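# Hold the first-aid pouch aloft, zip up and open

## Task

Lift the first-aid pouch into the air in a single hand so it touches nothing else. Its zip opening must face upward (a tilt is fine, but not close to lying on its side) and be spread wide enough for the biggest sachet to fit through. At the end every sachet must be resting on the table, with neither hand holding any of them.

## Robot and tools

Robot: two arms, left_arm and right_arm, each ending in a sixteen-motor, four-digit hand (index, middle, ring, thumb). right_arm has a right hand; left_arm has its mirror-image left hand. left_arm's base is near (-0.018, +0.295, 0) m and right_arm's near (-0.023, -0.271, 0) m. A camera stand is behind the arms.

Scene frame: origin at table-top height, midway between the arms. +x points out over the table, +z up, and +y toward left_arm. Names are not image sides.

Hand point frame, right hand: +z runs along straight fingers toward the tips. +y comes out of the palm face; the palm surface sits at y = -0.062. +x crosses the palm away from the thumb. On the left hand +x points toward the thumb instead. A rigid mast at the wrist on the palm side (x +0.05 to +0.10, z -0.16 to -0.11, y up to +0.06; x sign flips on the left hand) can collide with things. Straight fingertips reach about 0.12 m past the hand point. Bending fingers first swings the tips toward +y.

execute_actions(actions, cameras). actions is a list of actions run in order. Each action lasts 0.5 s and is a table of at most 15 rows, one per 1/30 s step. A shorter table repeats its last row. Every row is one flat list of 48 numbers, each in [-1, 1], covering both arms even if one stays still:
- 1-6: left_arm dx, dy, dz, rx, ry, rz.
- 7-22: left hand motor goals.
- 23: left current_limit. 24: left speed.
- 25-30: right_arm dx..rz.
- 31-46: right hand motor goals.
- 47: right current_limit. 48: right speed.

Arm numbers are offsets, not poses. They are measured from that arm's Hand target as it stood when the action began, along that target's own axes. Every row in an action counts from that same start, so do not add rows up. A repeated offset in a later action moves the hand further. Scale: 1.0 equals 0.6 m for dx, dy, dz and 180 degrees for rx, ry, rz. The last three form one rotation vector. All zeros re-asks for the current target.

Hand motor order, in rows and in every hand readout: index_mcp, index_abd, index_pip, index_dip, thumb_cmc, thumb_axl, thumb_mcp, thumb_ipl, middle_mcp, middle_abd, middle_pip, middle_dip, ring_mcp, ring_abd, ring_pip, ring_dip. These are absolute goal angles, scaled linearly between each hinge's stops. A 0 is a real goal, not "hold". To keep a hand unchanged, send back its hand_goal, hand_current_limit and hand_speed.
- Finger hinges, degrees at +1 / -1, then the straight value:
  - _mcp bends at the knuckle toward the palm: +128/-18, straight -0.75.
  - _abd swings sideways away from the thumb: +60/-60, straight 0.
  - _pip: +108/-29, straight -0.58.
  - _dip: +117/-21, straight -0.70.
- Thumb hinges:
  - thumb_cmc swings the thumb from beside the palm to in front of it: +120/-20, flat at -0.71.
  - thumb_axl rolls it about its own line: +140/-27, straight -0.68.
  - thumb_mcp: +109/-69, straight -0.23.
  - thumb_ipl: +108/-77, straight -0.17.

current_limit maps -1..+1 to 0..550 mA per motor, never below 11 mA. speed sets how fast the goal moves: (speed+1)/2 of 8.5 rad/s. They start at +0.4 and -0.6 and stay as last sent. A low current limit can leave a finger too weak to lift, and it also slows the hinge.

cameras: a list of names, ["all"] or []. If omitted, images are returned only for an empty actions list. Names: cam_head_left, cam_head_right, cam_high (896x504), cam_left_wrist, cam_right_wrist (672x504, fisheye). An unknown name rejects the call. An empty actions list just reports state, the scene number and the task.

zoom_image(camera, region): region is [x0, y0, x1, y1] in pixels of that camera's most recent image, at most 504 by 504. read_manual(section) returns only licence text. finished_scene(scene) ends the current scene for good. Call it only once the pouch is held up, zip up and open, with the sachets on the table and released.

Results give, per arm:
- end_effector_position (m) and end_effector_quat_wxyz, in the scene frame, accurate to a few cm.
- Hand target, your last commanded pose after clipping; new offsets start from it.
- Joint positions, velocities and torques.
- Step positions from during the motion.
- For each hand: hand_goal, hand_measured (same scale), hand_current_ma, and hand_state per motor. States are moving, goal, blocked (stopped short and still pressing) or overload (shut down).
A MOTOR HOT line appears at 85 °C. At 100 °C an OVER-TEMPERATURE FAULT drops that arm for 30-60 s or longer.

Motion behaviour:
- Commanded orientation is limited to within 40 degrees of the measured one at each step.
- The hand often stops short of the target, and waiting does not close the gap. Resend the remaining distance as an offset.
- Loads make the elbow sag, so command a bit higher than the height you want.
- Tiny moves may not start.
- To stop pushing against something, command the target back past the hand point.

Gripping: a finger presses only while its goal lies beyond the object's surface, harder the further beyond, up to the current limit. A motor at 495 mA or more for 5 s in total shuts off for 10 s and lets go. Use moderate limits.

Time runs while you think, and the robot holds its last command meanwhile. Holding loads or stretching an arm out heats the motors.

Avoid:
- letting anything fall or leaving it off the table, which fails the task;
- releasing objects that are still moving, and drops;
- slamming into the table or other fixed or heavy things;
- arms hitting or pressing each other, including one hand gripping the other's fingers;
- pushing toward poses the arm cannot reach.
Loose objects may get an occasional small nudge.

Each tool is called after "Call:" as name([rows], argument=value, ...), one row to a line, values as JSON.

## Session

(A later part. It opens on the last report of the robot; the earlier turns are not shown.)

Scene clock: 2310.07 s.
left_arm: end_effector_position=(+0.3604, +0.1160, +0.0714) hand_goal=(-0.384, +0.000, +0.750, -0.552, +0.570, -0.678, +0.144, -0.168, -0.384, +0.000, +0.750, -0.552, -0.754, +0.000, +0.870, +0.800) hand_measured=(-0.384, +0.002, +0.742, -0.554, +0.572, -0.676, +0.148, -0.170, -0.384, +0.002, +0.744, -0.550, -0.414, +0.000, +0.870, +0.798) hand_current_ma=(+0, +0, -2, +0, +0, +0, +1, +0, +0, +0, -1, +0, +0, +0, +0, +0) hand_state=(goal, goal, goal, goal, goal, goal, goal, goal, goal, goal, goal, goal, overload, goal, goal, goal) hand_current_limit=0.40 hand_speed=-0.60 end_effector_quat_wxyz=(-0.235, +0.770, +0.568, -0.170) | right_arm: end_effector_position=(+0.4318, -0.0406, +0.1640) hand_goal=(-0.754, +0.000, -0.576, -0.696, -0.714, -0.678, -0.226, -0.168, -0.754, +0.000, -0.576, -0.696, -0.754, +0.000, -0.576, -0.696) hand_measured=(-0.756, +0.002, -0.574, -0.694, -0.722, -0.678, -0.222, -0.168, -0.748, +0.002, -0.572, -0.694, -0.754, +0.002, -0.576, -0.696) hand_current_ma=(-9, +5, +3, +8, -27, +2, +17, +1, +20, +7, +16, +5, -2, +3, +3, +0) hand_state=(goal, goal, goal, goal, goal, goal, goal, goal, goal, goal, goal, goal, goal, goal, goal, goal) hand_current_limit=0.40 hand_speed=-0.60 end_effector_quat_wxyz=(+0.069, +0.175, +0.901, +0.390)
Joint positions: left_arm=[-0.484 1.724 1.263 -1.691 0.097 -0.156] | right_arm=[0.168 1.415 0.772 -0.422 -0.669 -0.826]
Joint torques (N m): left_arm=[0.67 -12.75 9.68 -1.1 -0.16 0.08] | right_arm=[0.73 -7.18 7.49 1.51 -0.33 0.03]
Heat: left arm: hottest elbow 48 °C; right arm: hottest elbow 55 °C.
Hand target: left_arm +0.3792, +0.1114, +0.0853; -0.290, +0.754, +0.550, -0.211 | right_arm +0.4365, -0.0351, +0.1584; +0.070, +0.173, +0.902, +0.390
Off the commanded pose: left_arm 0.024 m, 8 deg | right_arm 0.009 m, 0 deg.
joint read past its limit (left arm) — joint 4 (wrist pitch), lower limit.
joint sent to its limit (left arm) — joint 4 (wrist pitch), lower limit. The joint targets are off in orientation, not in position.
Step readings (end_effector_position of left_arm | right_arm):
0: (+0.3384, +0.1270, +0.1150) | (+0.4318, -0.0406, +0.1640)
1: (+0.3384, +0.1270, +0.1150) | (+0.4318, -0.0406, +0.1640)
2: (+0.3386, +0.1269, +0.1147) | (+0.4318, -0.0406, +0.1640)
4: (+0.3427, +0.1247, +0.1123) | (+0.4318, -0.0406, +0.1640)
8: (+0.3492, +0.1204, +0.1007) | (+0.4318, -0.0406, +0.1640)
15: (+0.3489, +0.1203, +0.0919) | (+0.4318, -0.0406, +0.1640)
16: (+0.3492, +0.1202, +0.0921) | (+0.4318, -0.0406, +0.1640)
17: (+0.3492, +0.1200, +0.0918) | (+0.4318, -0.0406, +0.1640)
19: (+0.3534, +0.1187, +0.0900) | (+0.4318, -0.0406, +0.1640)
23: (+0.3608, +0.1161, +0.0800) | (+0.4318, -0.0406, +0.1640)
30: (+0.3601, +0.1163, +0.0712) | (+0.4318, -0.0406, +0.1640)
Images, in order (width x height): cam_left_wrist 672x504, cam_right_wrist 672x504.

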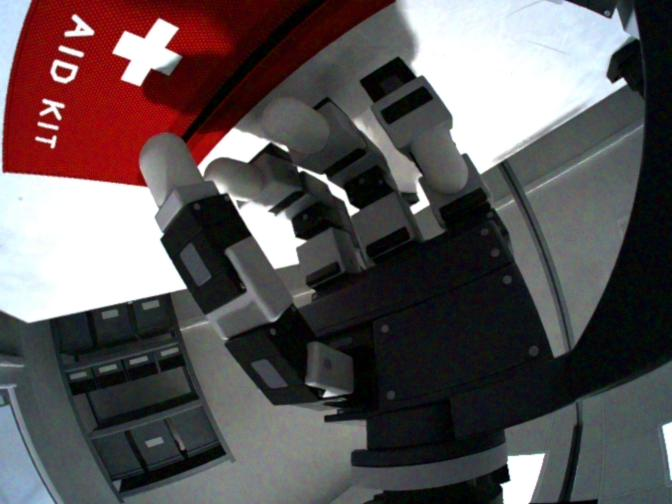

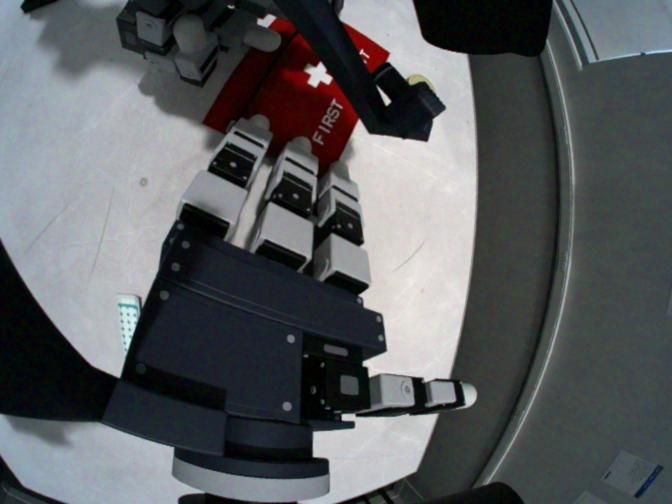

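Call:
execute_actions([
  [[0.0085,0.0235,0.0259,0,0,0,-0.384,0,0.751,-0.551,0.571,-0.678,0.145,-0.168,-0.384,0,0.751,-0.551,-0.754,0,0.87,0.80,0.4,-0.6,0,0,0,0,0,0,-0.754,0,-0.576,-0.696,-0.714,-0.678,-0.226,-0.168,-0.754,0,-0.576,-0.696,-0.754,0,-0.576,-0.696,0.4,-0.6]],
  [[0,0.0165,0.018,0,0,0,-0.384,0,0.751,-0.551,0.571,-0.678,0.145,-0.168,-0.384,0,0.751,-0.551,-0.754,0,0.87,0.80,0.4,-0.6,0,0,0,0,0,0,-0.754,0,-0.576,-0.696,-0.714,-0.678,-0.226,-0.168,-0.754,0,-0.576,-0.696,-0.754,0,-0.576,-0.696,0.4,-0.6]],
], cameras=["cam_left_wrist","cam_right_wrist"])

Call:
zoom_image(camera="cam_left_wrist", region=[80, 0, 400, 240])

Call:
zoom_image(camera="cam_right_wrist", region=[110, 0, 450, 220])

Scene clock: 2329.50 s.
left_arm: end_effector_position=(+0.3628, +0.1214, +0.0398) hand_goal=(-0.384, +0.000, +0.750, -0.552, +0.570, -0.678, +0.144, -0.168, -0.384, +0.000, +0.750, -0.552, -0.754, +0.000, +0.870, +0.800) hand_measured=(-0.384, +0.002, +0.742, -0.554, +0.572, -0.676, +0.146, -0.170, -0.384, +0.002, +0.744, -0.550, -0.414, +0.000, +0.870, +0.798) hand_current_ma=(+0, +0, -2, +0, +0, +0, +0, +0, +0, +0, -1, +0, +0, +0, +0, +0) hand_state=(goal, goal, goal, goal, goal, goal, goal, goal, goal, goal, goal, goal, overload, goal, goal, goal) hand_current_limit=0.40 hand_speed=-0.60 end_effector_quat_wxyz=(-0.265, +0.762, +0.560, -0.188) | right_arm: end_effector_position=(+0.4318, -0.0406, +0.1640) hand_goal=(-0.754, +0.000, -0.576, -0.696, -0.714, -0.678, -0.226, -0.168, -0.754, +0.000, -0.576, -0.696, -0.754, +0.000, -0.576, -0.696) hand_measured=(-0.756, +0.002, -0.574, -0.694, -0.722, -0.678, -0.222, -0.168, -0.748, +0.002, -0.572, -0.694, -0.754, +0.002, -0.576, -0.696) hand_current_ma=(-9, +5, +3, +8, -27, +2, +17, +1, +20, +7, +16, +5, -2, +3, +3, +0) hand_state=(goal, goal, goal, goal, goal, goal, goal, goal, goal, goal, goal, goal, goal, goal, goal, goal) hand_current_limit=0.40 hand_speed=-0.60 end_effector_quat_wxyz=(+0.069, +0.175, +0.901, +0.390)
Joint positions: left_arm=[-0.468 1.811 1.276 -1.691 0.091 -0.134] | right_arm=[0.168 1.415 0.772 -0.422 -0.669 -0.826]
Joint torques (N m): left_arm=[0.56 -13.22 9.03 -1.25 -0.11 0.09] | right_arm=[0.73 -7.3 7.5 1.54 -0.34 0.03]
Heat: left arm: hottest elbow 48 °C; right arm: hottest elbow 55 °C.
Hand target: left_arm +0.3809, +0.1165, +0.0496; -0.290, +0.754, +0.550, -0.211 | right_arm +0.4365, -0.0351, +0.1584; +0.070, +0.173, +0.902, +0.390
Off the commanded pose: left_arm 0.021 m, 4 deg | right_arm 0.009 m, 0 deg.
joint read past its limit (left arm) — joint 4 (wrist pitch), lower limit.
joint sent to its limit (left arm) — joint 4 (wrist pitch), lower limit. The joint targets are off in orientation, not in position.
Step readings (end_effector_position of left_arm | right_arm):
0: (+0.3604, +0.1160, +0.0714) | (+0.4318, -0.0406, +0.1640)
1: (+0.3605, +0.1161, +0.0714) | (+0.4318, -0.0406, +0.1640)
2: (+0.3607, +0.1165, +0.0711) | (+0.4318, -0.0406, +0.1640)
4: (+0.3617, +0.1169, +0.0692) | (+0.4318, -0.0406, +0.1640)
8: (+0.3633, +0.1195, +0.0598) | (+0.4318, -0.0406, +0.1640)
15: (+0.3627, +0.1211, +0.0525) | (+0.4318, -0.0406, +0.1640)
16: (+0.3629, +0.1215, +0.0525) | (+0.4318, -0.0406, +0.1640)
17: (+0.3629, +0.1217, +0.0523) | (+0.4318, -0.0406, +0.1640)
19: (+0.3632, +0.1216, +0.0507) | (+0.4318, -0.0406, +0.1640)
23: (+0.3638, +0.1210, +0.0445) | (+0.4318, -0.0406, +0.1640)
30: (+0.3628, +0.1214, +0.0398) | (+0.4318, -0.0406, +0.1640)
Images, in order (width x height): cam_left_wrist 672x504, cam_right_wrist 672x504.

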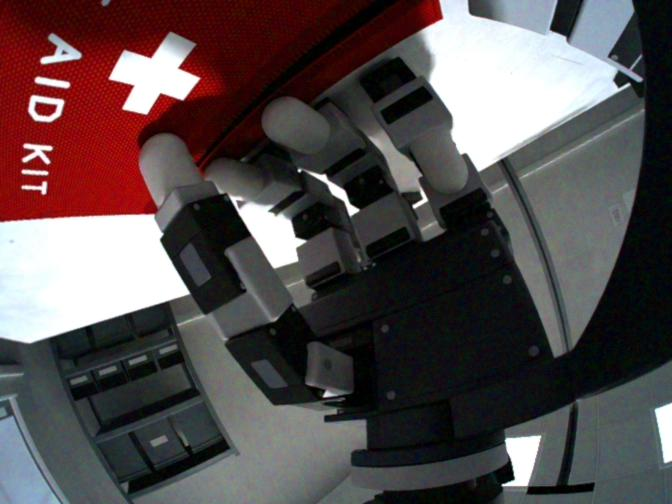

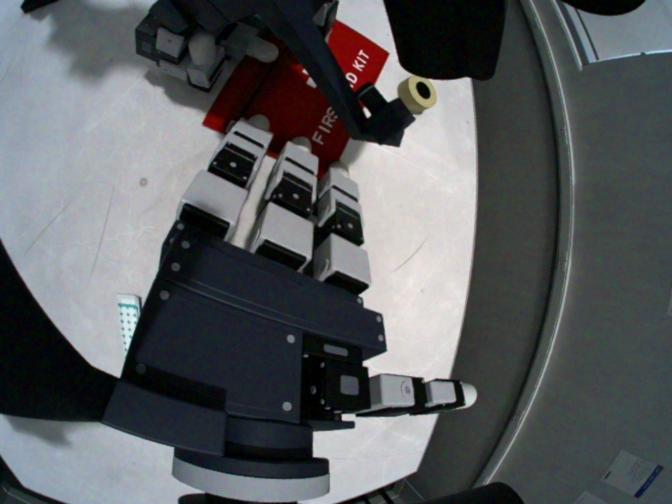

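Scaled by 1.575 from the camera's 672x504 image, which has a finer 960x720 frame.

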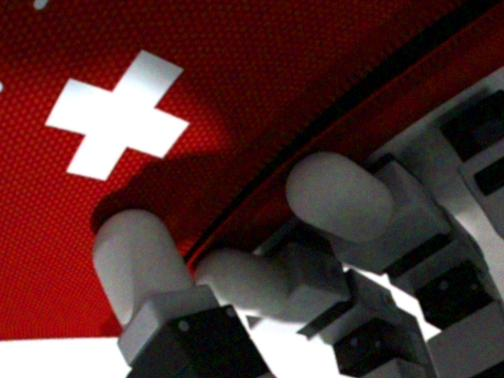

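Scaled by 1.482 from the camera's 672x504 image, which has a finer 960x720 frame.

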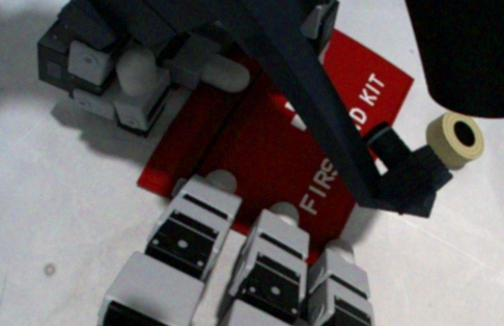

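Call:
execute_actions([
  [[0,0.0223,0.0158,0,0,0,-0.384,0,0.751,-0.551,0.571,-0.678,0.145,-0.168,-0.384,0,0.751,-0.551,-0.754,0,0.87,0.80,0.4,-0.6,0,0,0,0,0,0,-0.754,0,-0.576,-0.696,-0.714,-0.678,-0.226,-0.168,-0.754,0,-0.576,-0.696,-0.754,0,-0.576,-0.696,0.4,-0.6]],
], cameras=["cam_left_wrist","cam_right_wrist"])

Call:
zoom_image(camera="cam_left_wrist", region=[80, 0, 400, 240])

Call:
zoom_image(camera="cam_right_wrist", region=[110, 0, 450, 220])

Scene clock: 2344.53 s.
left_arm: end_effector_position=(+0.3718, +0.1179, +0.0381) hand_goal=(-0.384, +0.000, +0.750, -0.552, +0.570, -0.678, +0.144, -0.168, -0.384, +0.000, +0.750, -0.552, -0.754, +0.000, +0.870, +0.800) hand_measured=(-0.382, +0.002, +0.756, -0.554, +0.572, -0.676, +0.146, -0.170, -0.378, +0.002, +0.768, -0.550, -0.414, +0.000, +0.870, +0.798) hand_current_ma=(+0, +0, +1, +0, +0, +0, +0, +0, +1, +0, +8, +0, +0, +0, +0, +0) hand_state=(goal, goal, goal, goal, goal, goal, goal, goal, goal, goal, goal, goal, overload, goal, goal, goal) hand_current_limit=0.40 hand_speed=-0.60 end_effector_quat_wxyz=(-0.263, +0.761, +0.563, -0.186) | right_arm: end_effector_position=(+0.4318, -0.0406, +0.1640) hand_goal=(-0.754, +0.000, -0.576, -0.696, -0.714, -0.678, -0.226, -0.168, -0.754, +0.000, -0.576, -0.696, -0.754, +0.000, -0.576, -0.696) hand_measured=(-0.756, +0.002, -0.574, -0.694, -0.722, -0.678, -0.222, -0.168, -0.748, +0.002, -0.572, -0.694, -0.754, +0.002, -0.576, -0.696) hand_current_ma=(-9, +5, +3, +8, -27, +2, +17, +1, +20, +7, +16, +5, -2, +3, +3, +0) hand_state=(goal, goal, goal, goal, goal, goal, goal, goal, goal, goal, goal, goal, goal, goal, goal, goal) hand_current_limit=0.40 hand_speed=-0.60 end_effector_quat_wxyz=(+0.069, +0.175, +0.901, +0.390)
Joint positions: left_arm=[-0.467 1.833 1.303 -1.692 0.091 -0.142] | right_arm=[0.168 1.415 0.772 -0.422 -0.669 -0.826]
Joint torques (N m): left_arm=[0.73 -10.99 8.39 -1.25 -0.09 0.12] | right_arm=[0.73 -7.18 7.49 1.51 -0.33 0.02]
Heat: left arm: hottest elbow 49 °C; right arm: hottest elbow 55 °C.
Hand target: left_arm +0.3844, +0.1153, +0.0336; -0.290, +0.754, +0.550, -0.211 | right_arm +0.4365, -0.0351, +0.1584; +0.070, +0.173, +0.902, +0.390
Off the commanded pose: left_arm 0.014 m, 5 deg | right_arm 0.009 m, 0 deg.
joint read past its limit (left arm) — joint 4 (wrist pitch), lower limit.
joint sent to its limit (left arm) — joint 4 (wrist pitch), lower limit. The joint targets are off in orientation, not in position.
Step readings (end_effector_position of left_arm | right_arm):
0: (+0.3628, +0.1214, +0.0398) | (+0.4318, -0.0406, +0.1640)
1: (+0.3628, +0.1214, +0.0398) | (+0.4318, -0.0406, +0.1640)
2: (+0.3630, +0.1212, +0.0395) | (+0.4318, -0.0406, +0.1640)
4: (+0.3646, +0.1205, +0.0385) | (+0.4318, -0.0406, +0.1640)
8: (+0.3703, +0.1185, +0.0381) | (+0.4318, -0.0406, +0.1640)
15: (+0.3718, +0.1179, +0.0381) | (+0.4318, -0.0406, +0.1640)
Images, in order (width x height): cam_left_wrist 672x504, cam_right_wrist 672x504.

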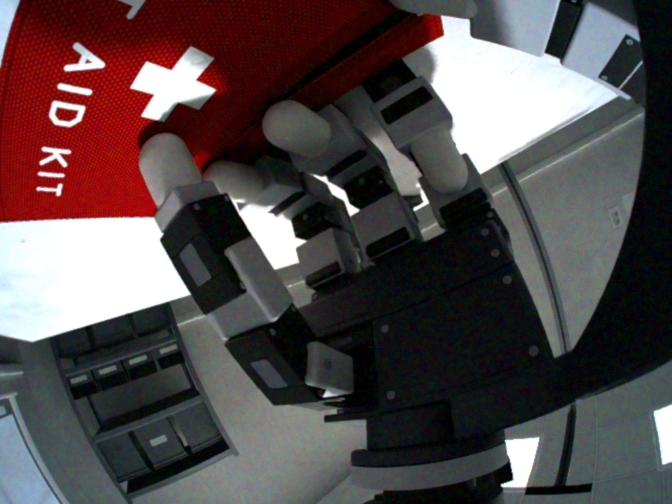

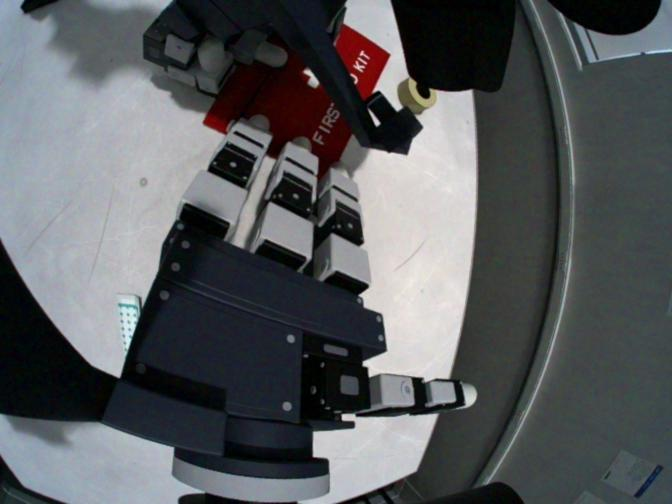

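Scaled by 1.575 from the camera's 672x504 image, which has a finer 960x720 frame.

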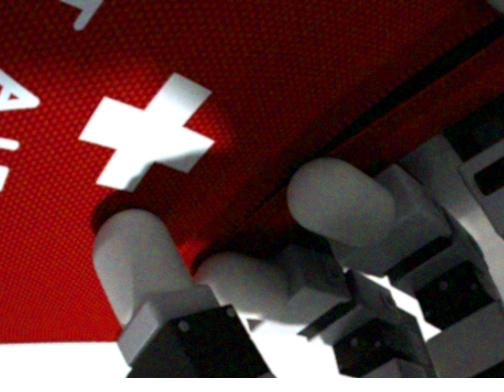

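Scaled by 1.482 from the camera's 672x504 image, which has a finer 960x720 frame.

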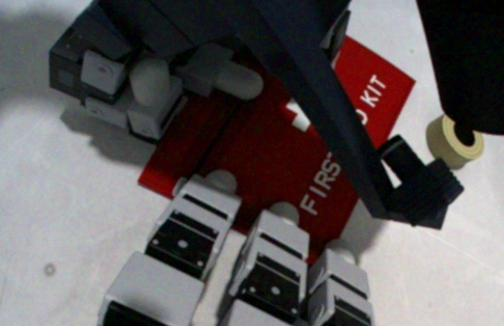

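Call:
execute_actions([
  [[0,-0.0503,-0.0557,0,0,0,-0.384,0,0.751,-0.551,0.571,-0.678,-0.05,-0.168,-0.384,0,0.751,-0.551,-0.754,0,0.87,0.80,0.4,-0.6,0,0,0,0,0,0,-0.754,0,-0.576,-0.696,-0.714,-0.678,-0.226,-0.168,-0.754,0,-0.576,-0.696,-0.754,0,-0.576,-0.696,0.4,-0.6]],
  [[0,-0.0112,-0.0124,0,0,0,-0.48,0,0.299,-0.768,0.571,-0.678,-0.114,-0.168,-0.48,0,0.299,-0.768,-0.754,0,0.87,0.80,0.4,-0.6,0,0,0,0,0,0,-0.754,0,-0.576,-0.696,-0.714,-0.678,-0.226,-0.168,-0.754,0,-0.576,-0.696,-0.754,0,-0.576,-0.696,0.4,-0.6]],
], cameras=["cam_left_wrist","cam_right_wrist"])

Call:
zoom_image(camera="cam_left_wrist", region=[80, 0, 400, 240])

Scene clock: 2413.00 s.
left_arm: end_effector_position=(+0.3787, +0.1142, +0.0783) hand_goal=(-0.480, +0.000, +0.298, -0.768, +0.570, -0.678, -0.114, -0.168, -0.480, +0.000, +0.298, -0.768, -0.754, +0.000, +0.870, +0.800) hand_measured=(-0.474, +0.002, +0.304, -0.764, +0.572, -0.676, -0.106, -0.170, -0.472, +0.002, +0.302, -0.764, -0.414, +0.000, +0.870, +0.798) hand_current_ma=(+1, +0, +1, +1, +0, +0, +3, +0, +2, +0, +1, +1, +0, +0, +0, +0) hand_state=(goal, goal, goal, goal, goal, goal, goal, goal, goal, goal, goal, goal, overload, goal, goal, goal) hand_current_limit=0.40 hand_speed=-0.60 end_effector_quat_wxyz=(-0.221, +0.777, +0.566, -0.164) | right_arm: end_effector_position=(+0.4318, -0.0406, +0.1640) hand_goal=(-0.754, +0.000, -0.576, -0.696, -0.714, -0.678, -0.226, -0.168, -0.754, +0.000, -0.576, -0.696, -0.754, +0.000, -0.576, -0.696) hand_measured=(-0.756, +0.002, -0.574, -0.694, -0.722, -0.678, -0.222, -0.168, -0.748, +0.002, -0.572, -0.694, -0.754, +0.002, -0.576, -0.696) hand_current_ma=(-9, +5, +3, +8, -27, +2, +17, +1, +20, +7, +16, +5, -2, +3, +3, +0) hand_state=(goal, goal, goal, goal, goal, goal, goal, goal, goal, goal, goal, goal, goal, goal, goal, goal) hand_current_limit=0.40 hand_speed=-0.60 end_effector_quat_wxyz=(+0.069, +0.175, +0.901, +0.390)
Joint positions: left_arm=[-0.467 1.734 1.303 -1.691 0.088 -0.133] | right_arm=[0.168 1.415 0.772 -0.422 -0.669 -0.826]
Joint torques (N m): left_arm=[0.32 -14.1 7.13 -1.07 -0.15 -0.06] | right_arm=[0.67 -7.24 7.5 1.5 -0.34 0.02]
Heat: left arm: hottest elbow 49 °C; right arm: hottest elbow 54 °C.
Hand target: left_arm +0.3844, +0.1152, +0.0887; -0.290, +0.754, +0.550, -0.211 | right_arm +0.4365, -0.0351, +0.1584; +0.070, +0.173, +0.902, +0.390
Off the commanded pose: left_arm 0.012 m, 10 deg | right_arm 0.009 m, 0 deg.
joint read past its limit (left arm) — joint 4 (wrist pitch), lower limit.
joint sent to its limit (left arm) — joint 4 (wrist pitch), lower limit. The joint targets are off in orientation, not in position.
Step readings (end_effector_position of left_arm | right_arm):
0: (+0.3718, +0.1179, +0.0381) | (+0.4318, -0.0406, +0.1640)
1: (+0.3718, +0.1179, +0.0381) | (+0.4318, -0.0406, +0.1640)
2: (+0.3718, +0.1177, +0.0385) | (+0.4318, -0.0406, +0.1640)
4: (+0.3727, +0.1171, +0.0410) | (+0.4318, -0.0406, +0.1640)
8: (+0.3751, +0.1157, +0.0537) | (+0.4318, -0.0406, +0.1640)
15: (+0.3775, +0.1144, +0.0702) | (+0.4318, -0.0406, +0.1640)
16: (+0.3775, +0.1144, +0.0702) | (+0.4318, -0.0406, +0.1640)
17: (+0.3775, +0.1144, +0.0702) | (+0.4318, -0.0406, +0.1640)
19: (+0.3776, +0.1144, +0.0707) | (+0.4318, -0.0406, +0.1640)
23: (+0.3779, +0.1142, +0.0734) | (+0.4318, -0.0406, +0.1640)
30: (+0.3787, +0.1142, +0.0783) | (+0.4318, -0.0406, +0.1640)
Images, in order (width x height): cam_left_wrist 672x504, cam_right_wrist 672x504.

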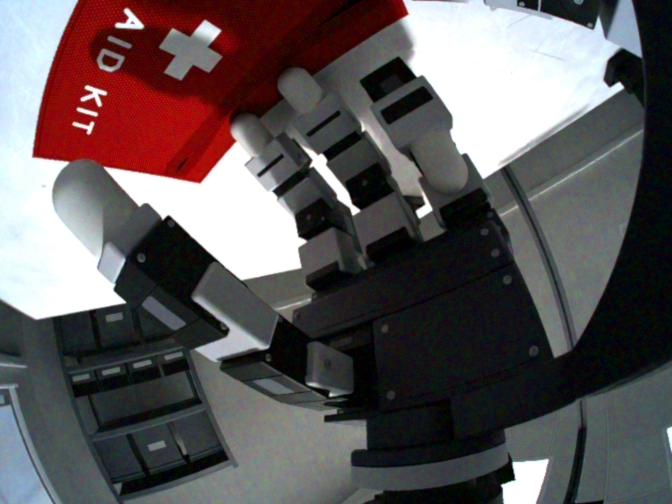

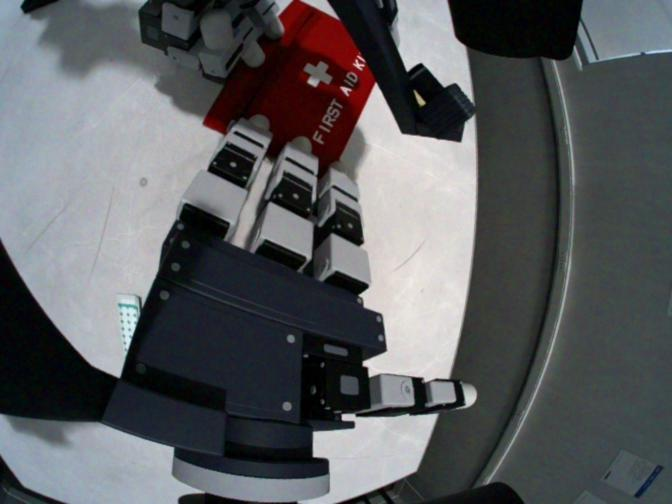

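Scaled by 1.575 from the camera's 672x504 image, which has a finer 960x720 frame.

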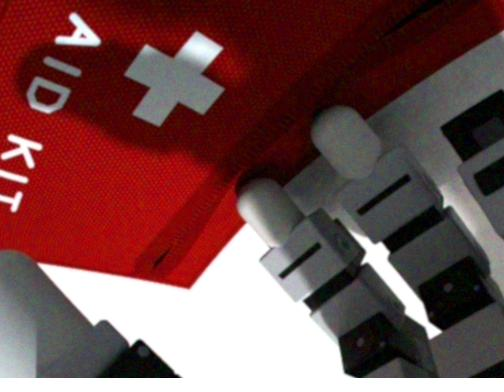

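Call:
execute_actions([
  [[0,-0.0279,-0.0309,0,0,0,-0.48,0,0.299,-0.768,0.571,-0.678,-0.114,-0.168,-0.48,0,0.299,-0.768,-0.754,0,0.87,0.80,0.4,-0.6,0,0,0,0,0,0,-0.754,0,-0.576,-0.696,-0.714,-0.678,-0.226,-0.168,-0.754,0,-0.576,-0.696,-0.754,0,-0.576,-0.696,0.4,-0.6]],
  [[0,0.0359,-0.0324,0,0,0,-0.48,0,0.299,-0.768,0.571,-0.678,-0.114,-0.168,-0.48,0,0.299,-0.768,-0.754,0,0.87,0.80,0.4,-0.6,0,0,0,0,0,0,-0.754,0,-0.576,-0.696,-0.714,-0.678,-0.226,-0.168,-0.754,0,-0.576,-0.696,-0.754,0,-0.576,-0.696,0.4,-0.6]],
], cameras=["cam_left_wrist","cam_right_wrist"])

Call:
zoom_image(camera="cam_left_wrist", region=[80, 0, 400, 240])

Scene clock: 2426.23 s.
left_arm: end_effector_position=(+0.3922, +0.1096, +0.0990) hand_goal=(-0.480, +0.000, +0.298, -0.768, +0.570, -0.678, -0.114, -0.168, -0.480, +0.000, +0.298, -0.768, -0.754, +0.000, +0.870, +0.800) hand_measured=(-0.476, +0.002, +0.300, -0.766, +0.572, -0.676, -0.106, -0.170, -0.476, +0.002, +0.298, -0.766, -0.414, +0.000, +0.870, +0.798) hand_current_ma=(+0, +0, +0, +0, +0, +0, +3, +0, +0, +0, +0, +0, +0, +0, +0, +0) hand_state=(goal, goal, goal, goal, goal, goal, goal, goal, goal, goal, goal, goal, overload, goal, goal, goal) hand_current_limit=0.40 hand_speed=-0.60 end_effector_quat_wxyz=(-0.197, +0.784, +0.570, -0.148) | right_arm: end_effector_position=(+0.4318, -0.0406, +0.1640) hand_goal=(-0.754, +0.000, -0.576, -0.696, -0.714, -0.678, -0.226, -0.168, -0.754, +0.000, -0.576, -0.696, -0.754, +0.000, -0.576, -0.696) hand_measured=(-0.756, +0.002, -0.574, -0.694, -0.722, -0.678, -0.222, -0.168, -0.748, +0.002, -0.572, -0.694, -0.754, +0.002, -0.576, -0.696) hand_current_ma=(-9, +5, +3, +8, -27, +2, +17, +1, +20, +7, +16, +5, -2, +3, +3, +0) hand_state=(goal, goal, goal, goal, goal, goal, goal, goal, goal, goal, goal, goal, goal, goal, goal, goal) hand_current_limit=0.40 hand_speed=-0.60 end_effector_quat_wxyz=(+0.069, +0.175, +0.901, +0.390)
Joint positions: left_arm=[-0.466 1.708 1.335 -1.691 0.08 -0.133] | right_arm=[0.168 1.415 0.772 -0.422 -0.669 -0.826]
Joint torques (N m): left_arm=[0.62 -12.69 10.58 -0.91 -0.17 -0.06] | right_arm=[0.67 -7.3 7.49 1.5 -0.34 0.03]
Heat: left arm: hottest elbow 48 °C; right arm: hottest elbow 54 °C.
Hand target: left_arm +0.4119, +0.1065, +0.1136; -0.290, +0.754, +0.550, -0.211 | right_arm +0.4365, -0.0351, +0.1584; +0.070, +0.173, +0.902, +0.390
Off the commanded pose: left_arm 0.025 m, 14 deg | right_arm 0.009 m, 0 deg.
joint read past its limit (left arm) — joint 4 (wrist pitch), lower limit.
joint sent to its limit (left arm) — joint 4 (wrist pitch), lower limit. The joint targets are off in orientation, not in position.
Step readings (end_effector_position of left_arm | right_arm):
0: (+0.3787, +0.1142, +0.0783) | (+0.4318, -0.0406, +0.1640)
1: (+0.3787, +0.1142, +0.0783) | (+0.4318, -0.0406, +0.1640)
2: (+0.3787, +0.1141, +0.0789) | (+0.4318, -0.0406, +0.1640)
4: (+0.3788, +0.1141, +0.0820) | (+0.4318, -0.0406, +0.1640)
8: (+0.3799, +0.1138, +0.0954) | (+0.4318, -0.0406, +0.1640)
15: (+0.3806, +0.1135, +0.1060) | (+0.4318, -0.0406, +0.1640)
16: (+0.3806, +0.1135, +0.1060) | (+0.4318, -0.0406, +0.1640)
17: (+0.3806, +0.1135, +0.1059) | (+0.4318, -0.0406, +0.1640)
19: (+0.3815, +0.1136, +0.1055) | (+0.4318, -0.0406, +0.1640)
23: (+0.3889, +0.1104, +0.1022) | (+0.4318, -0.0406, +0.1640)
30: (+0.3917, +0.1099, +0.0985) | (+0.4318, -0.0406, +0.1640)
Images, in order (width x height): cam_left_wrist 672x504, cam_right_wrist 672x504.

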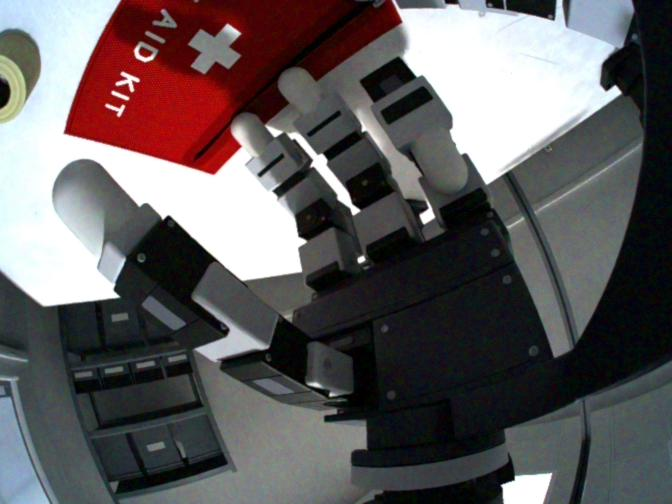

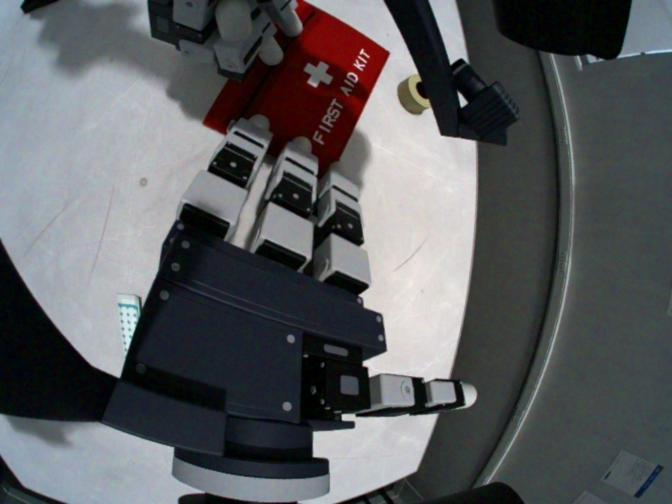

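Scaled by 1.575 from the camera's 672x504 image, which has a finer 960x720 frame.

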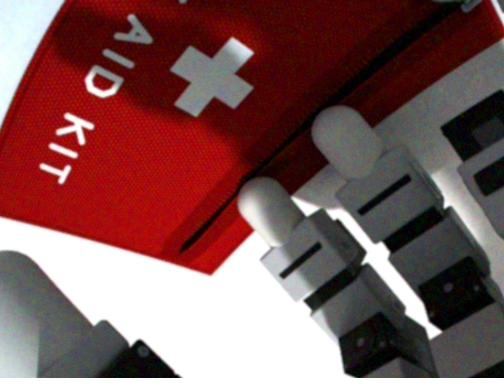

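Call:
execute_actions([
  [[0,0.0263,-0.0058,0,0,0,-0.48,0,0.299,-0.768,0.571,-0.678,-0.114,-0.168,-0.48,0,0.299,-0.768,-0.754,0,0.87,0.80,0.4,-0.6,0,0,0,0,0,0,-0.754,0,-0.576,-0.696,-0.714,-0.678,-0.226,-0.168,-0.754,0,-0.576,-0.696,-0.754,0,-0.576,-0.696,0.4,-0.6]],
], cameras=["cam_left_wrist"])

Call:
zoom_image(camera="cam_left_wrist", region=[140, 0, 400, 200])

Scene clock: 2444.80 s.
left_arm: end_effector_position=(+0.4059, +0.1052, +0.0918) hand_goal=(-0.480, +0.000, +0.298, -0.768, +0.570, -0.678, -0.114, -0.168, -0.480, +0.000, +0.298, -0.768, -0.754, +0.000, +0.870, +0.800) hand_measured=(-0.478, +0.002, +0.300, -0.766, +0.572, -0.676, -0.106, -0.170, -0.478, +0.002, +0.298, -0.766, -0.414, +0.000, +0.870, +0.798) hand_current_ma=(+0, +0, +0, +0, +0, +0, +3, +0, +0, +0, +0, +0, +0, +0, +0, +0) hand_state=(goal, goal, goal, goal, goal, goal, goal, goal, goal, goal, goal, goal, overload, goal, goal, goal) hand_current_limit=0.40 hand_speed=-0.60 end_effector_quat_wxyz=(-0.200, +0.782, +0.571, -0.149) | right_arm: end_effector_position=(+0.4318, -0.0406, +0.1640) hand_goal=(-0.754, +0.000, -0.576, -0.696, -0.714, -0.678, -0.226, -0.168, -0.754, +0.000, -0.576, -0.696, -0.754, +0.000, -0.576, -0.696) hand_measured=(-0.756, +0.002, -0.574, -0.694, -0.722, -0.678, -0.222, -0.168, -0.748, +0.002, -0.572, -0.694, -0.754, +0.002, -0.576, -0.696) hand_current_ma=(-9, +5, +3, +8, -27, +2, +17, +1, +20, +7, +16, +5, -2, +3, +3, +0) hand_state=(goal, goal, goal, goal, goal, goal, goal, goal, goal, goal, goal, goal, goal, goal, goal, goal) hand_current_limit=0.40 hand_speed=-0.60 end_effector_quat_wxyz=(+0.069, +0.175, +0.901, +0.390)
Joint positions: left_arm=[-0.462 1.753 1.375 -1.691 0.079 -0.133] | right_arm=[0.168 1.415 0.772 -0.422 -0.669 -0.826]
Joint torques (N m): left_arm=[0.73 -13.33 10.44 -0.94 -0.16 -0.01] | right_arm=[0.73 -7.18 7.47 1.52 -0.34 0.02]
Heat: left arm: hottest elbow 48 °C; right arm: hottest elbow 54 °C.
Hand target: left_arm +0.4254, +0.1020, +0.1057; -0.290, +0.754, +0.550, -0.211 | right_arm +0.4365, -0.0351, +0.1584; +0.070, +0.173, +0.902, +0.390
Off the commanded pose: left_arm 0.024 m, 13 deg | right_arm 0.009 m, 0 deg.
joint read past its limit (left arm) — joint 4 (wrist pitch), lower limit.
joint sent to its limit (left arm) — joint 4 (wrist pitch), lower limit. The joint targets are off in orientation, not in position.
Step readings (end_effector_position of left_arm | right_arm):
0: (+0.3922, +0.1096, +0.0990) | (+0.4318, -0.0406, +0.1640)
1: (+0.3924, +0.1095, +0.0991) | (+0.4318, -0.0406, +0.1640)
2: (+0.3925, +0.1094, +0.0992) | (+0.4318, -0.0406, +0.1640)
4: (+0.3969, +0.1082, +0.0991) | (+0.4318, -0.0406, +0.1640)
8: (+0.4052, +0.1053, +0.0961) | (+0.4318, -0.0406, +0.1640)
15: (+0.4059, +0.1052, +0.0918) | (+0.4318, -0.0406, +0.1640)
Images, in order (width x height): cam_left_wrist 672x504.

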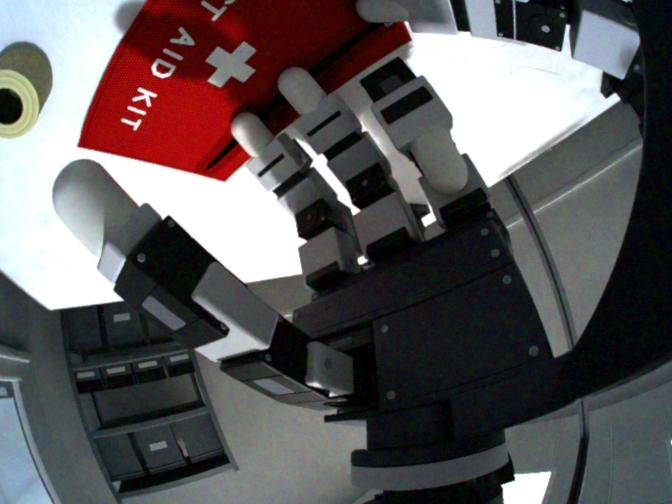

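Scaled by 1.938 from the camera's 672x504 image, which has a finer 960x720 frame.

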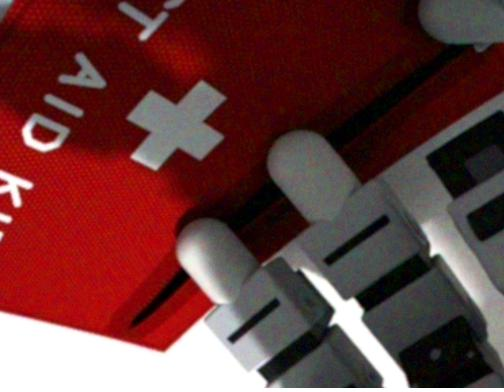

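Call:
execute_actions([
  [[0,0.0246,0.0272,0,0,0,-0.48,0,0.299,-0.768,0.571,-0.678,-0.114,-0.168,-0.48,0,0.299,-0.768,-0.754,0,0.87,0.80,0.4,-0.6,0,0,0,0,0,0,-0.754,0,-0.576,-0.696,-0.714,-0.678,-0.226,-0.168,-0.754,0,-0.576,-0.696,-0.754,0,-0.576,-0.696,0.4,-0.6]],
], cameras=["cam_left_wrist"])

Call:
zoom_image(camera="cam_left_wrist", region=[140, 0, 400, 200])

Scene clock: 2455.23 s.
left_arm: end_effector_position=(+0.4090, +0.1051, +0.0776) hand_goal=(-0.480, +0.000, +0.298, -0.768, +0.570, -0.678, -0.114, -0.168, -0.480, +0.000, +0.298, -0.768, -0.754, +0.000, +0.870, +0.800) hand_measured=(-0.468, +0.002, +0.316, -0.760, +0.572, -0.676, -0.106, -0.170, -0.470, +0.002, +0.316, -0.758, -0.412, +0.000, +0.870, +0.798) hand_current_ma=(+4, +0, +7, +2, +0, +0, +3, +0, +4, +0, +8, +3, +0, +0, +0, +0) hand_state=(goal, goal, goal, goal, goal, goal, goal, goal, goal, goal, goal, goal, overload, goal, goal, goal) hand_current_limit=0.40 hand_speed=-0.60 end_effector_quat_wxyz=(-0.213, +0.776, +0.573, -0.155) | right_arm: end_effector_position=(+0.4318, -0.0406, +0.1640) hand_goal=(-0.754, +0.000, -0.576, -0.696, -0.714, -0.678, -0.226, -0.168, -0.754, +0.000, -0.576, -0.696, -0.754, +0.000, -0.576, -0.696) hand_measured=(-0.756, +0.002, -0.574, -0.694, -0.722, -0.678, -0.222, -0.168, -0.748, +0.002, -0.572, -0.694, -0.754, +0.002, -0.576, -0.696) hand_current_ma=(-9, +5, +3, +8, -27, +2, +17, +1, +20, +7, +16, +5, -2, +3, +3, +0) hand_state=(goal, goal, goal, goal, goal, goal, goal, goal, goal, goal, goal, goal, goal, goal, goal, goal) hand_current_limit=0.40 hand_speed=-0.60 end_effector_quat_wxyz=(+0.069, +0.175, +0.901, +0.390)
Joint positions: left_arm=[-0.46 1.794 1.388 -1.692 0.079 -0.14] | right_arm=[0.168 1.415 0.772 -0.422 -0.669 -0.826]
Joint torques (N m): left_arm=[0.56 -12.75 9.68 -1.01 -0.09 0.06] | right_arm=[0.67 -7.24 7.51 1.52 -0.34 0.02]
Heat: left arm: hottest elbow 49 °C; right arm: hottest elbow 54 °C.
Hand target: left_arm +0.4253, +0.1020, +0.0836; -0.290, +0.754, +0.550, -0.211 | right_arm +0.4365, -0.0351, +0.1584; +0.070, +0.173, +0.902, +0.390
Off the commanded pose: left_arm 0.018 m, 12 deg | right_arm 0.009 m, 0 deg.
joint read past its limit (left arm) — joint 4 (wrist pitch), lower limit.
joint sent to its limit (left arm) — joint 4 (wrist pitch), lower limit. The joint targets are off in orientation, not in position.
Step readings (end_effector_position of left_arm | right_arm):
0: (+0.4059, +0.1052, +0.0918) | (+0.4318, -0.0406, +0.1640)
1: (+0.4059, +0.1052, +0.0918) | (+0.4318, -0.0406, +0.1640)
2: (+0.4056, +0.1053, +0.0915) | (+0.4318, -0.0406, +0.1640)
4: (+0.4073, +0.1049, +0.0892) | (+0.4318, -0.0406, +0.1640)
8: (+0.4080, +0.1052, +0.0786) | (+0.4318, -0.0406, +0.1640)
15: (+0.4090, +0.1051, +0.0776) | (+0.4318, -0.0406, +0.1640)
Images, in order (width x height): cam_left_wrist 672x504.

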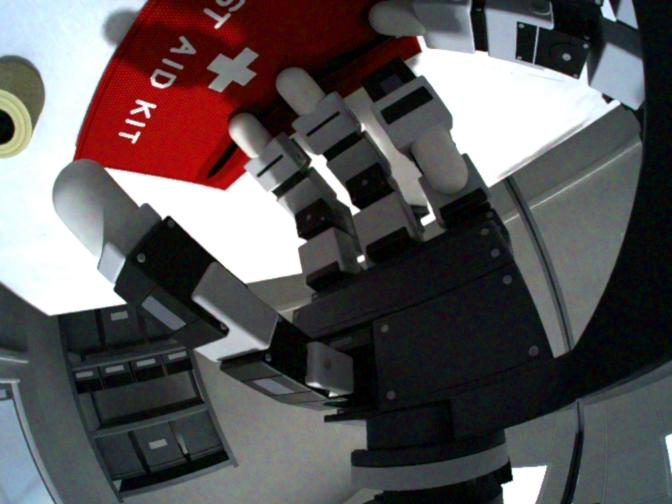

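Scaled by 1.938 from the camera's 672x504 image, which has a finer 960x720 frame.

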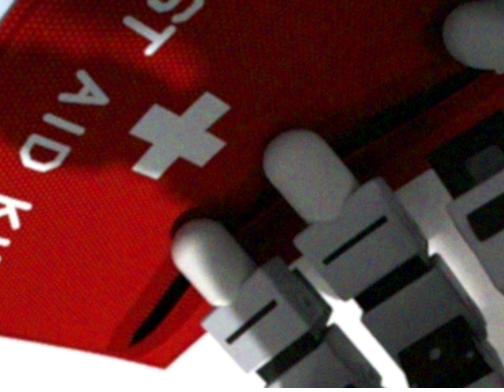

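Call:
execute_actions(actions=[])

Scene clock: 2484.33 s.
left_arm: end_effector_position=(+0.4090, +0.1051, +0.0776) hand_goal=(-0.480, +0.000, +0.298, -0.768, +0.570, -0.678, -0.114, -0.168, -0.480, +0.000, +0.298, -0.768, -0.754, +0.000, +0.870, +0.800) hand_measured=(-0.468, +0.002, +0.316, -0.760, +0.572, -0.676, -0.106, -0.170, -0.470, +0.002, +0.316, -0.758, -0.412, +0.000, +0.870, +0.798) hand_current_ma=(+4, +0, +7, +2, +0, +0, +3, +0, +4, +0, +8, +3, +0, +0, +0, +0) hand_state=(goal, goal, goal, goal, goal, goal, goal, goal, goal, goal, goal, goal, overload, goal, goal, goal) hand_current_limit=0.40 hand_speed=-0.60 end_effector_quat_wxyz=(-0.213, +0.776, +0.573, -0.155) | right_arm: end_effector_position=(+0.4318, -0.0406, +0.1640) hand_goal=(-0.754, +0.000, -0.576, -0.696, -0.714, -0.678, -0.226, -0.168, -0.754, +0.000, -0.576, -0.696, -0.754, +0.000, -0.576, -0.696) hand_measured=(-0.756, +0.002, -0.574, -0.694, -0.722, -0.678, -0.222, -0.168, -0.748, +0.002, -0.572, -0.694, -0.754, +0.002, -0.576, -0.696) hand_current_ma=(-9, +5, +3, +8, -27, +2, +17, +1, +20, +7, +16, +5, -2, +3, +3, +0) hand_state=(goal, goal, goal, goal, goal, goal, goal, goal, goal, goal, goal, goal, goal, goal, goal, goal) hand_current_limit=0.40 hand_speed=-0.60 end_effector_quat_wxyz=(+0.069, +0.175, +0.901, +0.390)
Joint positions: left_arm=[-0.46 1.794 1.388 -1.692 0.079 -0.14] | right_arm=[0.168 1.415 0.772 -0.422 -0.669 -0.826]
Joint velocities: within noise
Joint torques (N m): left_arm=[0.67 -12.75 9.69 -0.99 -0.09 0.05] | right_arm=[0.73 -7.18 7.49 1.52 -0.34 0.02]
Heat: left arm: hottest elbow 50 °C; right arm: hottest elbow 54 °C.
Hand target: left_arm +0.4253, +0.1020, +0.0836; -0.290, +0.754, +0.550, -0.211 | right_arm +0.4365, -0.0351, +0.1584; +0.070, +0.173, +0.902, +0.390
Off the commanded pose: left_arm 0.018 m, 12 deg | right_arm 0.009 m, 0 deg.
joint read past its limit (left arm) — joint 4 (wrist pitch), lower limit.

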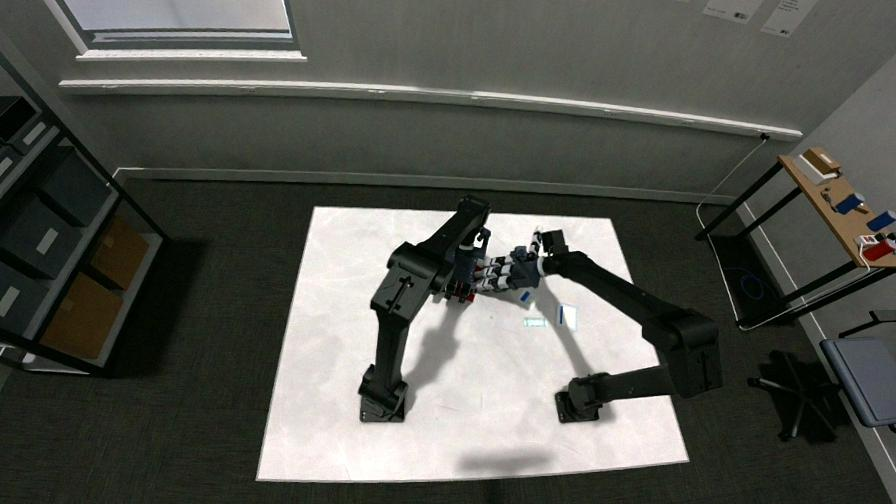

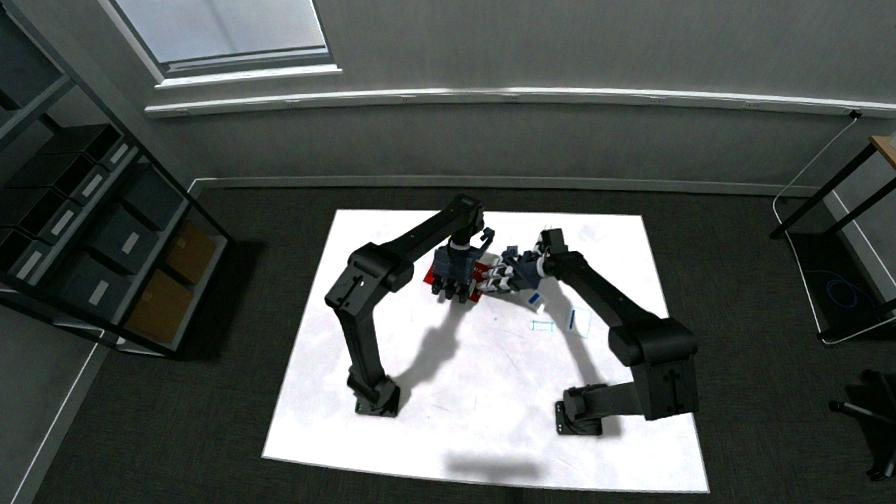

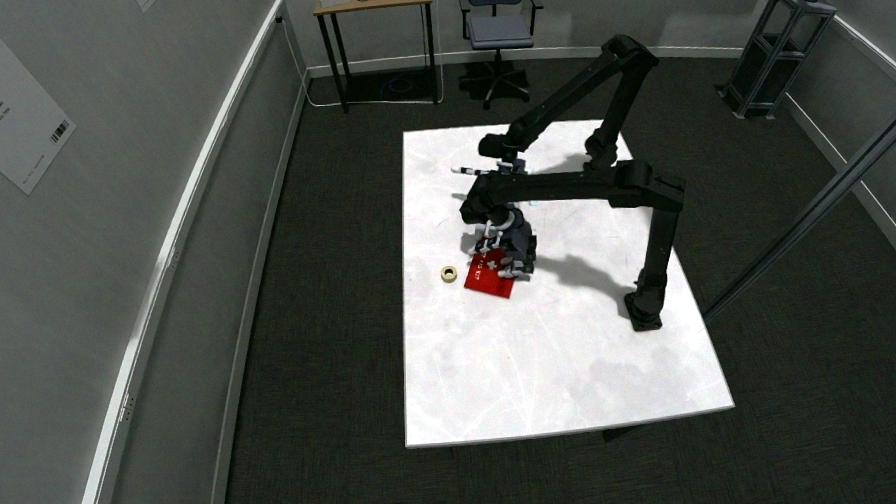

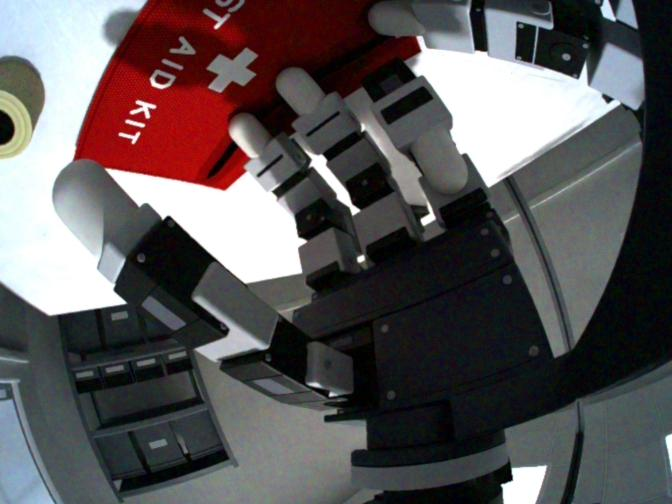

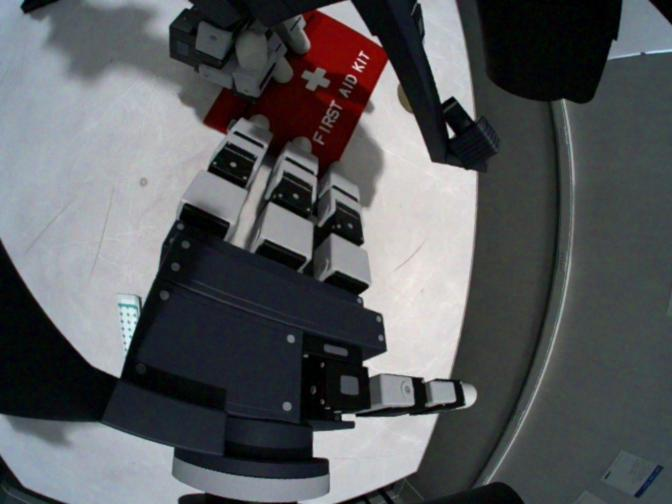

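Call:
zoom_image(camera="cam_left_wrist", region=[170, 0, 430, 200])

Call:
zoom_image(camera="cam_right_wrist", region=[170, 0, 430, 200])

Scaled by 1.938 from the camera's 672x504 image, which has a finer 960x720 frame.

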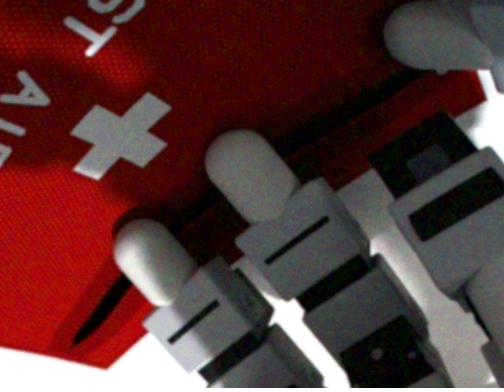

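Scaled by 1.938 from the camera's 672x504 image, which has a finer 960x720 frame.

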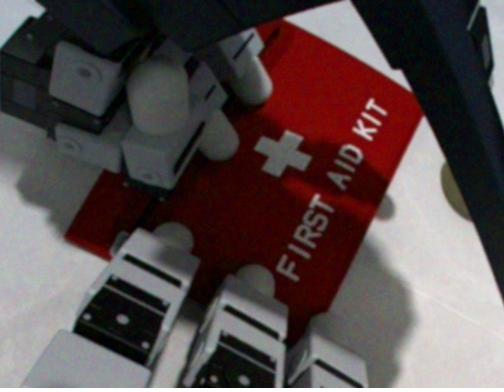

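Call:
execute_actions([
  [[0,-0.014,-0.0155,0,0,0,-0.48,0,0.299,-0.768,0.571,-0.678,-0.114,-0.168,-0.48,0,0.299,-0.768,-0.754,0,0.87,0.8,0.4,-0.6,0,0,0,0,0,0,-0.754,0,-0.576,-0.696,-0.714,-0.678,-0.226,-0.168,-0.754,0,-0.576,-0.696,-0.754,0,-0.576,-0.696,0.4,-0.6],[0,-0.0279,-0.0309,0,0,0,-0.48,0,0.299,-0.768,0.571,-0.678,-0.114,-0.168,-0.48,0,0.299,-0.768,-0.754,0,0.87,0.8,0.4,-0.6,0,0,0,0,0,0,-0.754,0,-0.576,-0.696,-0.714,-0.678,-0.226,-0.168,-0.754,0,-0.576,-0.696,-0.754,0,-0.576,-0.696,0.4,-0.6]],
  [[0,-0.026,0.0234,0,0,0,-0.343,0,0.372,-0.551,0.571,-0.678,-0.114,-0.168,-0.343,0,0.372,-0.551,-0.754,0,0.87,0.8,0.4,-0.6,0,0,0,0,0,0,-0.754,0,-0.576,-0.696,-0.714,-0.678,-0.226,-0.168,-0.754,0,-0.576,-0.696,-0.754,0,-0.576,-0.696,0.4,-0.6],[0,-0.0519,0.0469,0,0,0,-0.343,0,0.372,-0.551,0.571,-0.678,-0.114,-0.168,-0.343,0,0.372,-0.551,-0.754,0,0.87,0.8,0.4,-0.6,0,0,0,0,0,0,-0.754,0,-0.576,-0.696,-0.714,-0.678,-0.226,-0.168,-0.754,0,-0.576,-0.696,-0.754,0,-0.576,-0.696,0.4,-0.6]],
], cameras=["cam_left_wrist"])

Scene clock: 2533.37 s.
left_arm: end_effector_position=(+0.3840, +0.1168, +0.0990) hand_goal=(-0.344, +0.000, +0.372, -0.552, +0.570, -0.678, -0.114, -0.168, -0.344, +0.000, +0.372, -0.552, -0.754, +0.000, +0.870, +0.800) hand_measured=(-0.348, +0.002, +0.364, -0.556, +0.572, -0.676, -0.106, -0.170, -0.348, +0.002, +0.366, -0.556, -0.412, +0.000, +0.870, +0.798) hand_current_ma=(+0, +0, -2, +0, +0, +0, +2, +0, +0, +0, -1, -1, +0, +0, +0, +0) hand_state=(goal, goal, goal, goal, goal, goal, goal, goal, goal, goal, goal, goal, overload, goal, goal, goal) hand_current_limit=0.40 hand_speed=-0.60 end_effector_quat_wxyz=(-0.201, +0.782, +0.571, -0.150) | right_arm: end_effector_position=(+0.4318, -0.0406, +0.1640) hand_goal=(-0.754, +0.000, -0.576, -0.696, -0.714, -0.678, -0.226, -0.168, -0.754, +0.000, -0.576, -0.696, -0.754, +0.000, -0.576, -0.696) hand_measured=(-0.756, +0.002, -0.574, -0.694, -0.722, -0.678, -0.222, -0.168, -0.748, +0.002, -0.572, -0.694, -0.754, +0.002, -0.574, -0.696) hand_current_ma=(-9, +5, +3, +8, -27, +2, +17, +1, +20, +7, +16, +5, -1, +3, +3, +0) hand_state=(goal, goal, goal, goal, goal, goal, goal, goal, goal, goal, goal, goal, goal, goal, goal, goal) hand_current_limit=0.40 hand_speed=-0.60 end_effector_quat_wxyz=(+0.069, +0.175, +0.901, +0.390)
Joint positions: left_arm=[-0.46 1.688 1.308 -1.691 0.079 -0.133] | right_arm=[0.168 1.415 0.772 -0.422 -0.669 -0.826]
Joint torques (N m): left_arm=[-0.5 -13.92 7.16 -0.94 0.16 -0.11] | right_arm=[0.67 -7.3 7.49 1.54 -0.34 0.02]
Heat: left arm: hottest elbow 51 °C; right arm: hottest elbow 54 °C.
Hand target: left_arm +0.3854, +0.1148, +0.1087; -0.290, +0.754, +0.550, -0.211 | right_arm +0.4365, -0.0351, +0.1584; +0.070, +0.173, +0.902, +0.390
Off the commanded pose: left_arm 0.010 m, 13 deg | right_arm 0.009 m, 0 deg.
joint read past its limit (left arm) — joint 4 (wrist pitch), lower limit.
joint sent to its limit (left arm) — joint 4 (wrist pitch), lower limit. The joint targets are off in orientation, not in position.
Step readings (end_effector_position of left_arm | right_arm):
0: (+0.4090, +0.1051, +0.0776) | (+0.4318, -0.0406, +0.1640)
1: (+0.4090, +0.1051, +0.0776) | (+0.4318, -0.0406, +0.1640)
2: (+0.4090, +0.1051, +0.0776) | (+0.4318, -0.0406, +0.1640)
4: (+0.4090, +0.1051, +0.0782) | (+0.4318, -0.0406, +0.1640)
8: (+0.4098, +0.1047, +0.0827) | (+0.4318, -0.0406, +0.1640)
15: (+0.4104, +0.1044, +0.0894) | (+0.4318, -0.0406, +0.1640)
16: (+0.4104, +0.1044, +0.0894) | (+0.4318, -0.0406, +0.1640)
17: (+0.4105, +0.1044, +0.0897) | (+0.4318, -0.0406, +0.1640)
19: (+0.4062, +0.1058, +0.0897) | (+0.4318, -0.0406, +0.1640)
23: (+0.3894, +0.1142, +0.0928) | (+0.4318, -0.0406, +0.1640)
30: (+0.3850, +0.1164, +0.0998) | (+0.4318, -0.0406, +0.1640)
Images, in order (width x height): cam_left_wrist 672x504.

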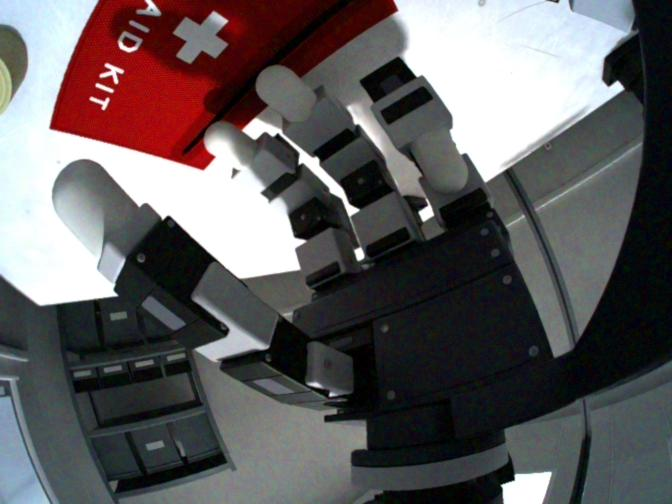

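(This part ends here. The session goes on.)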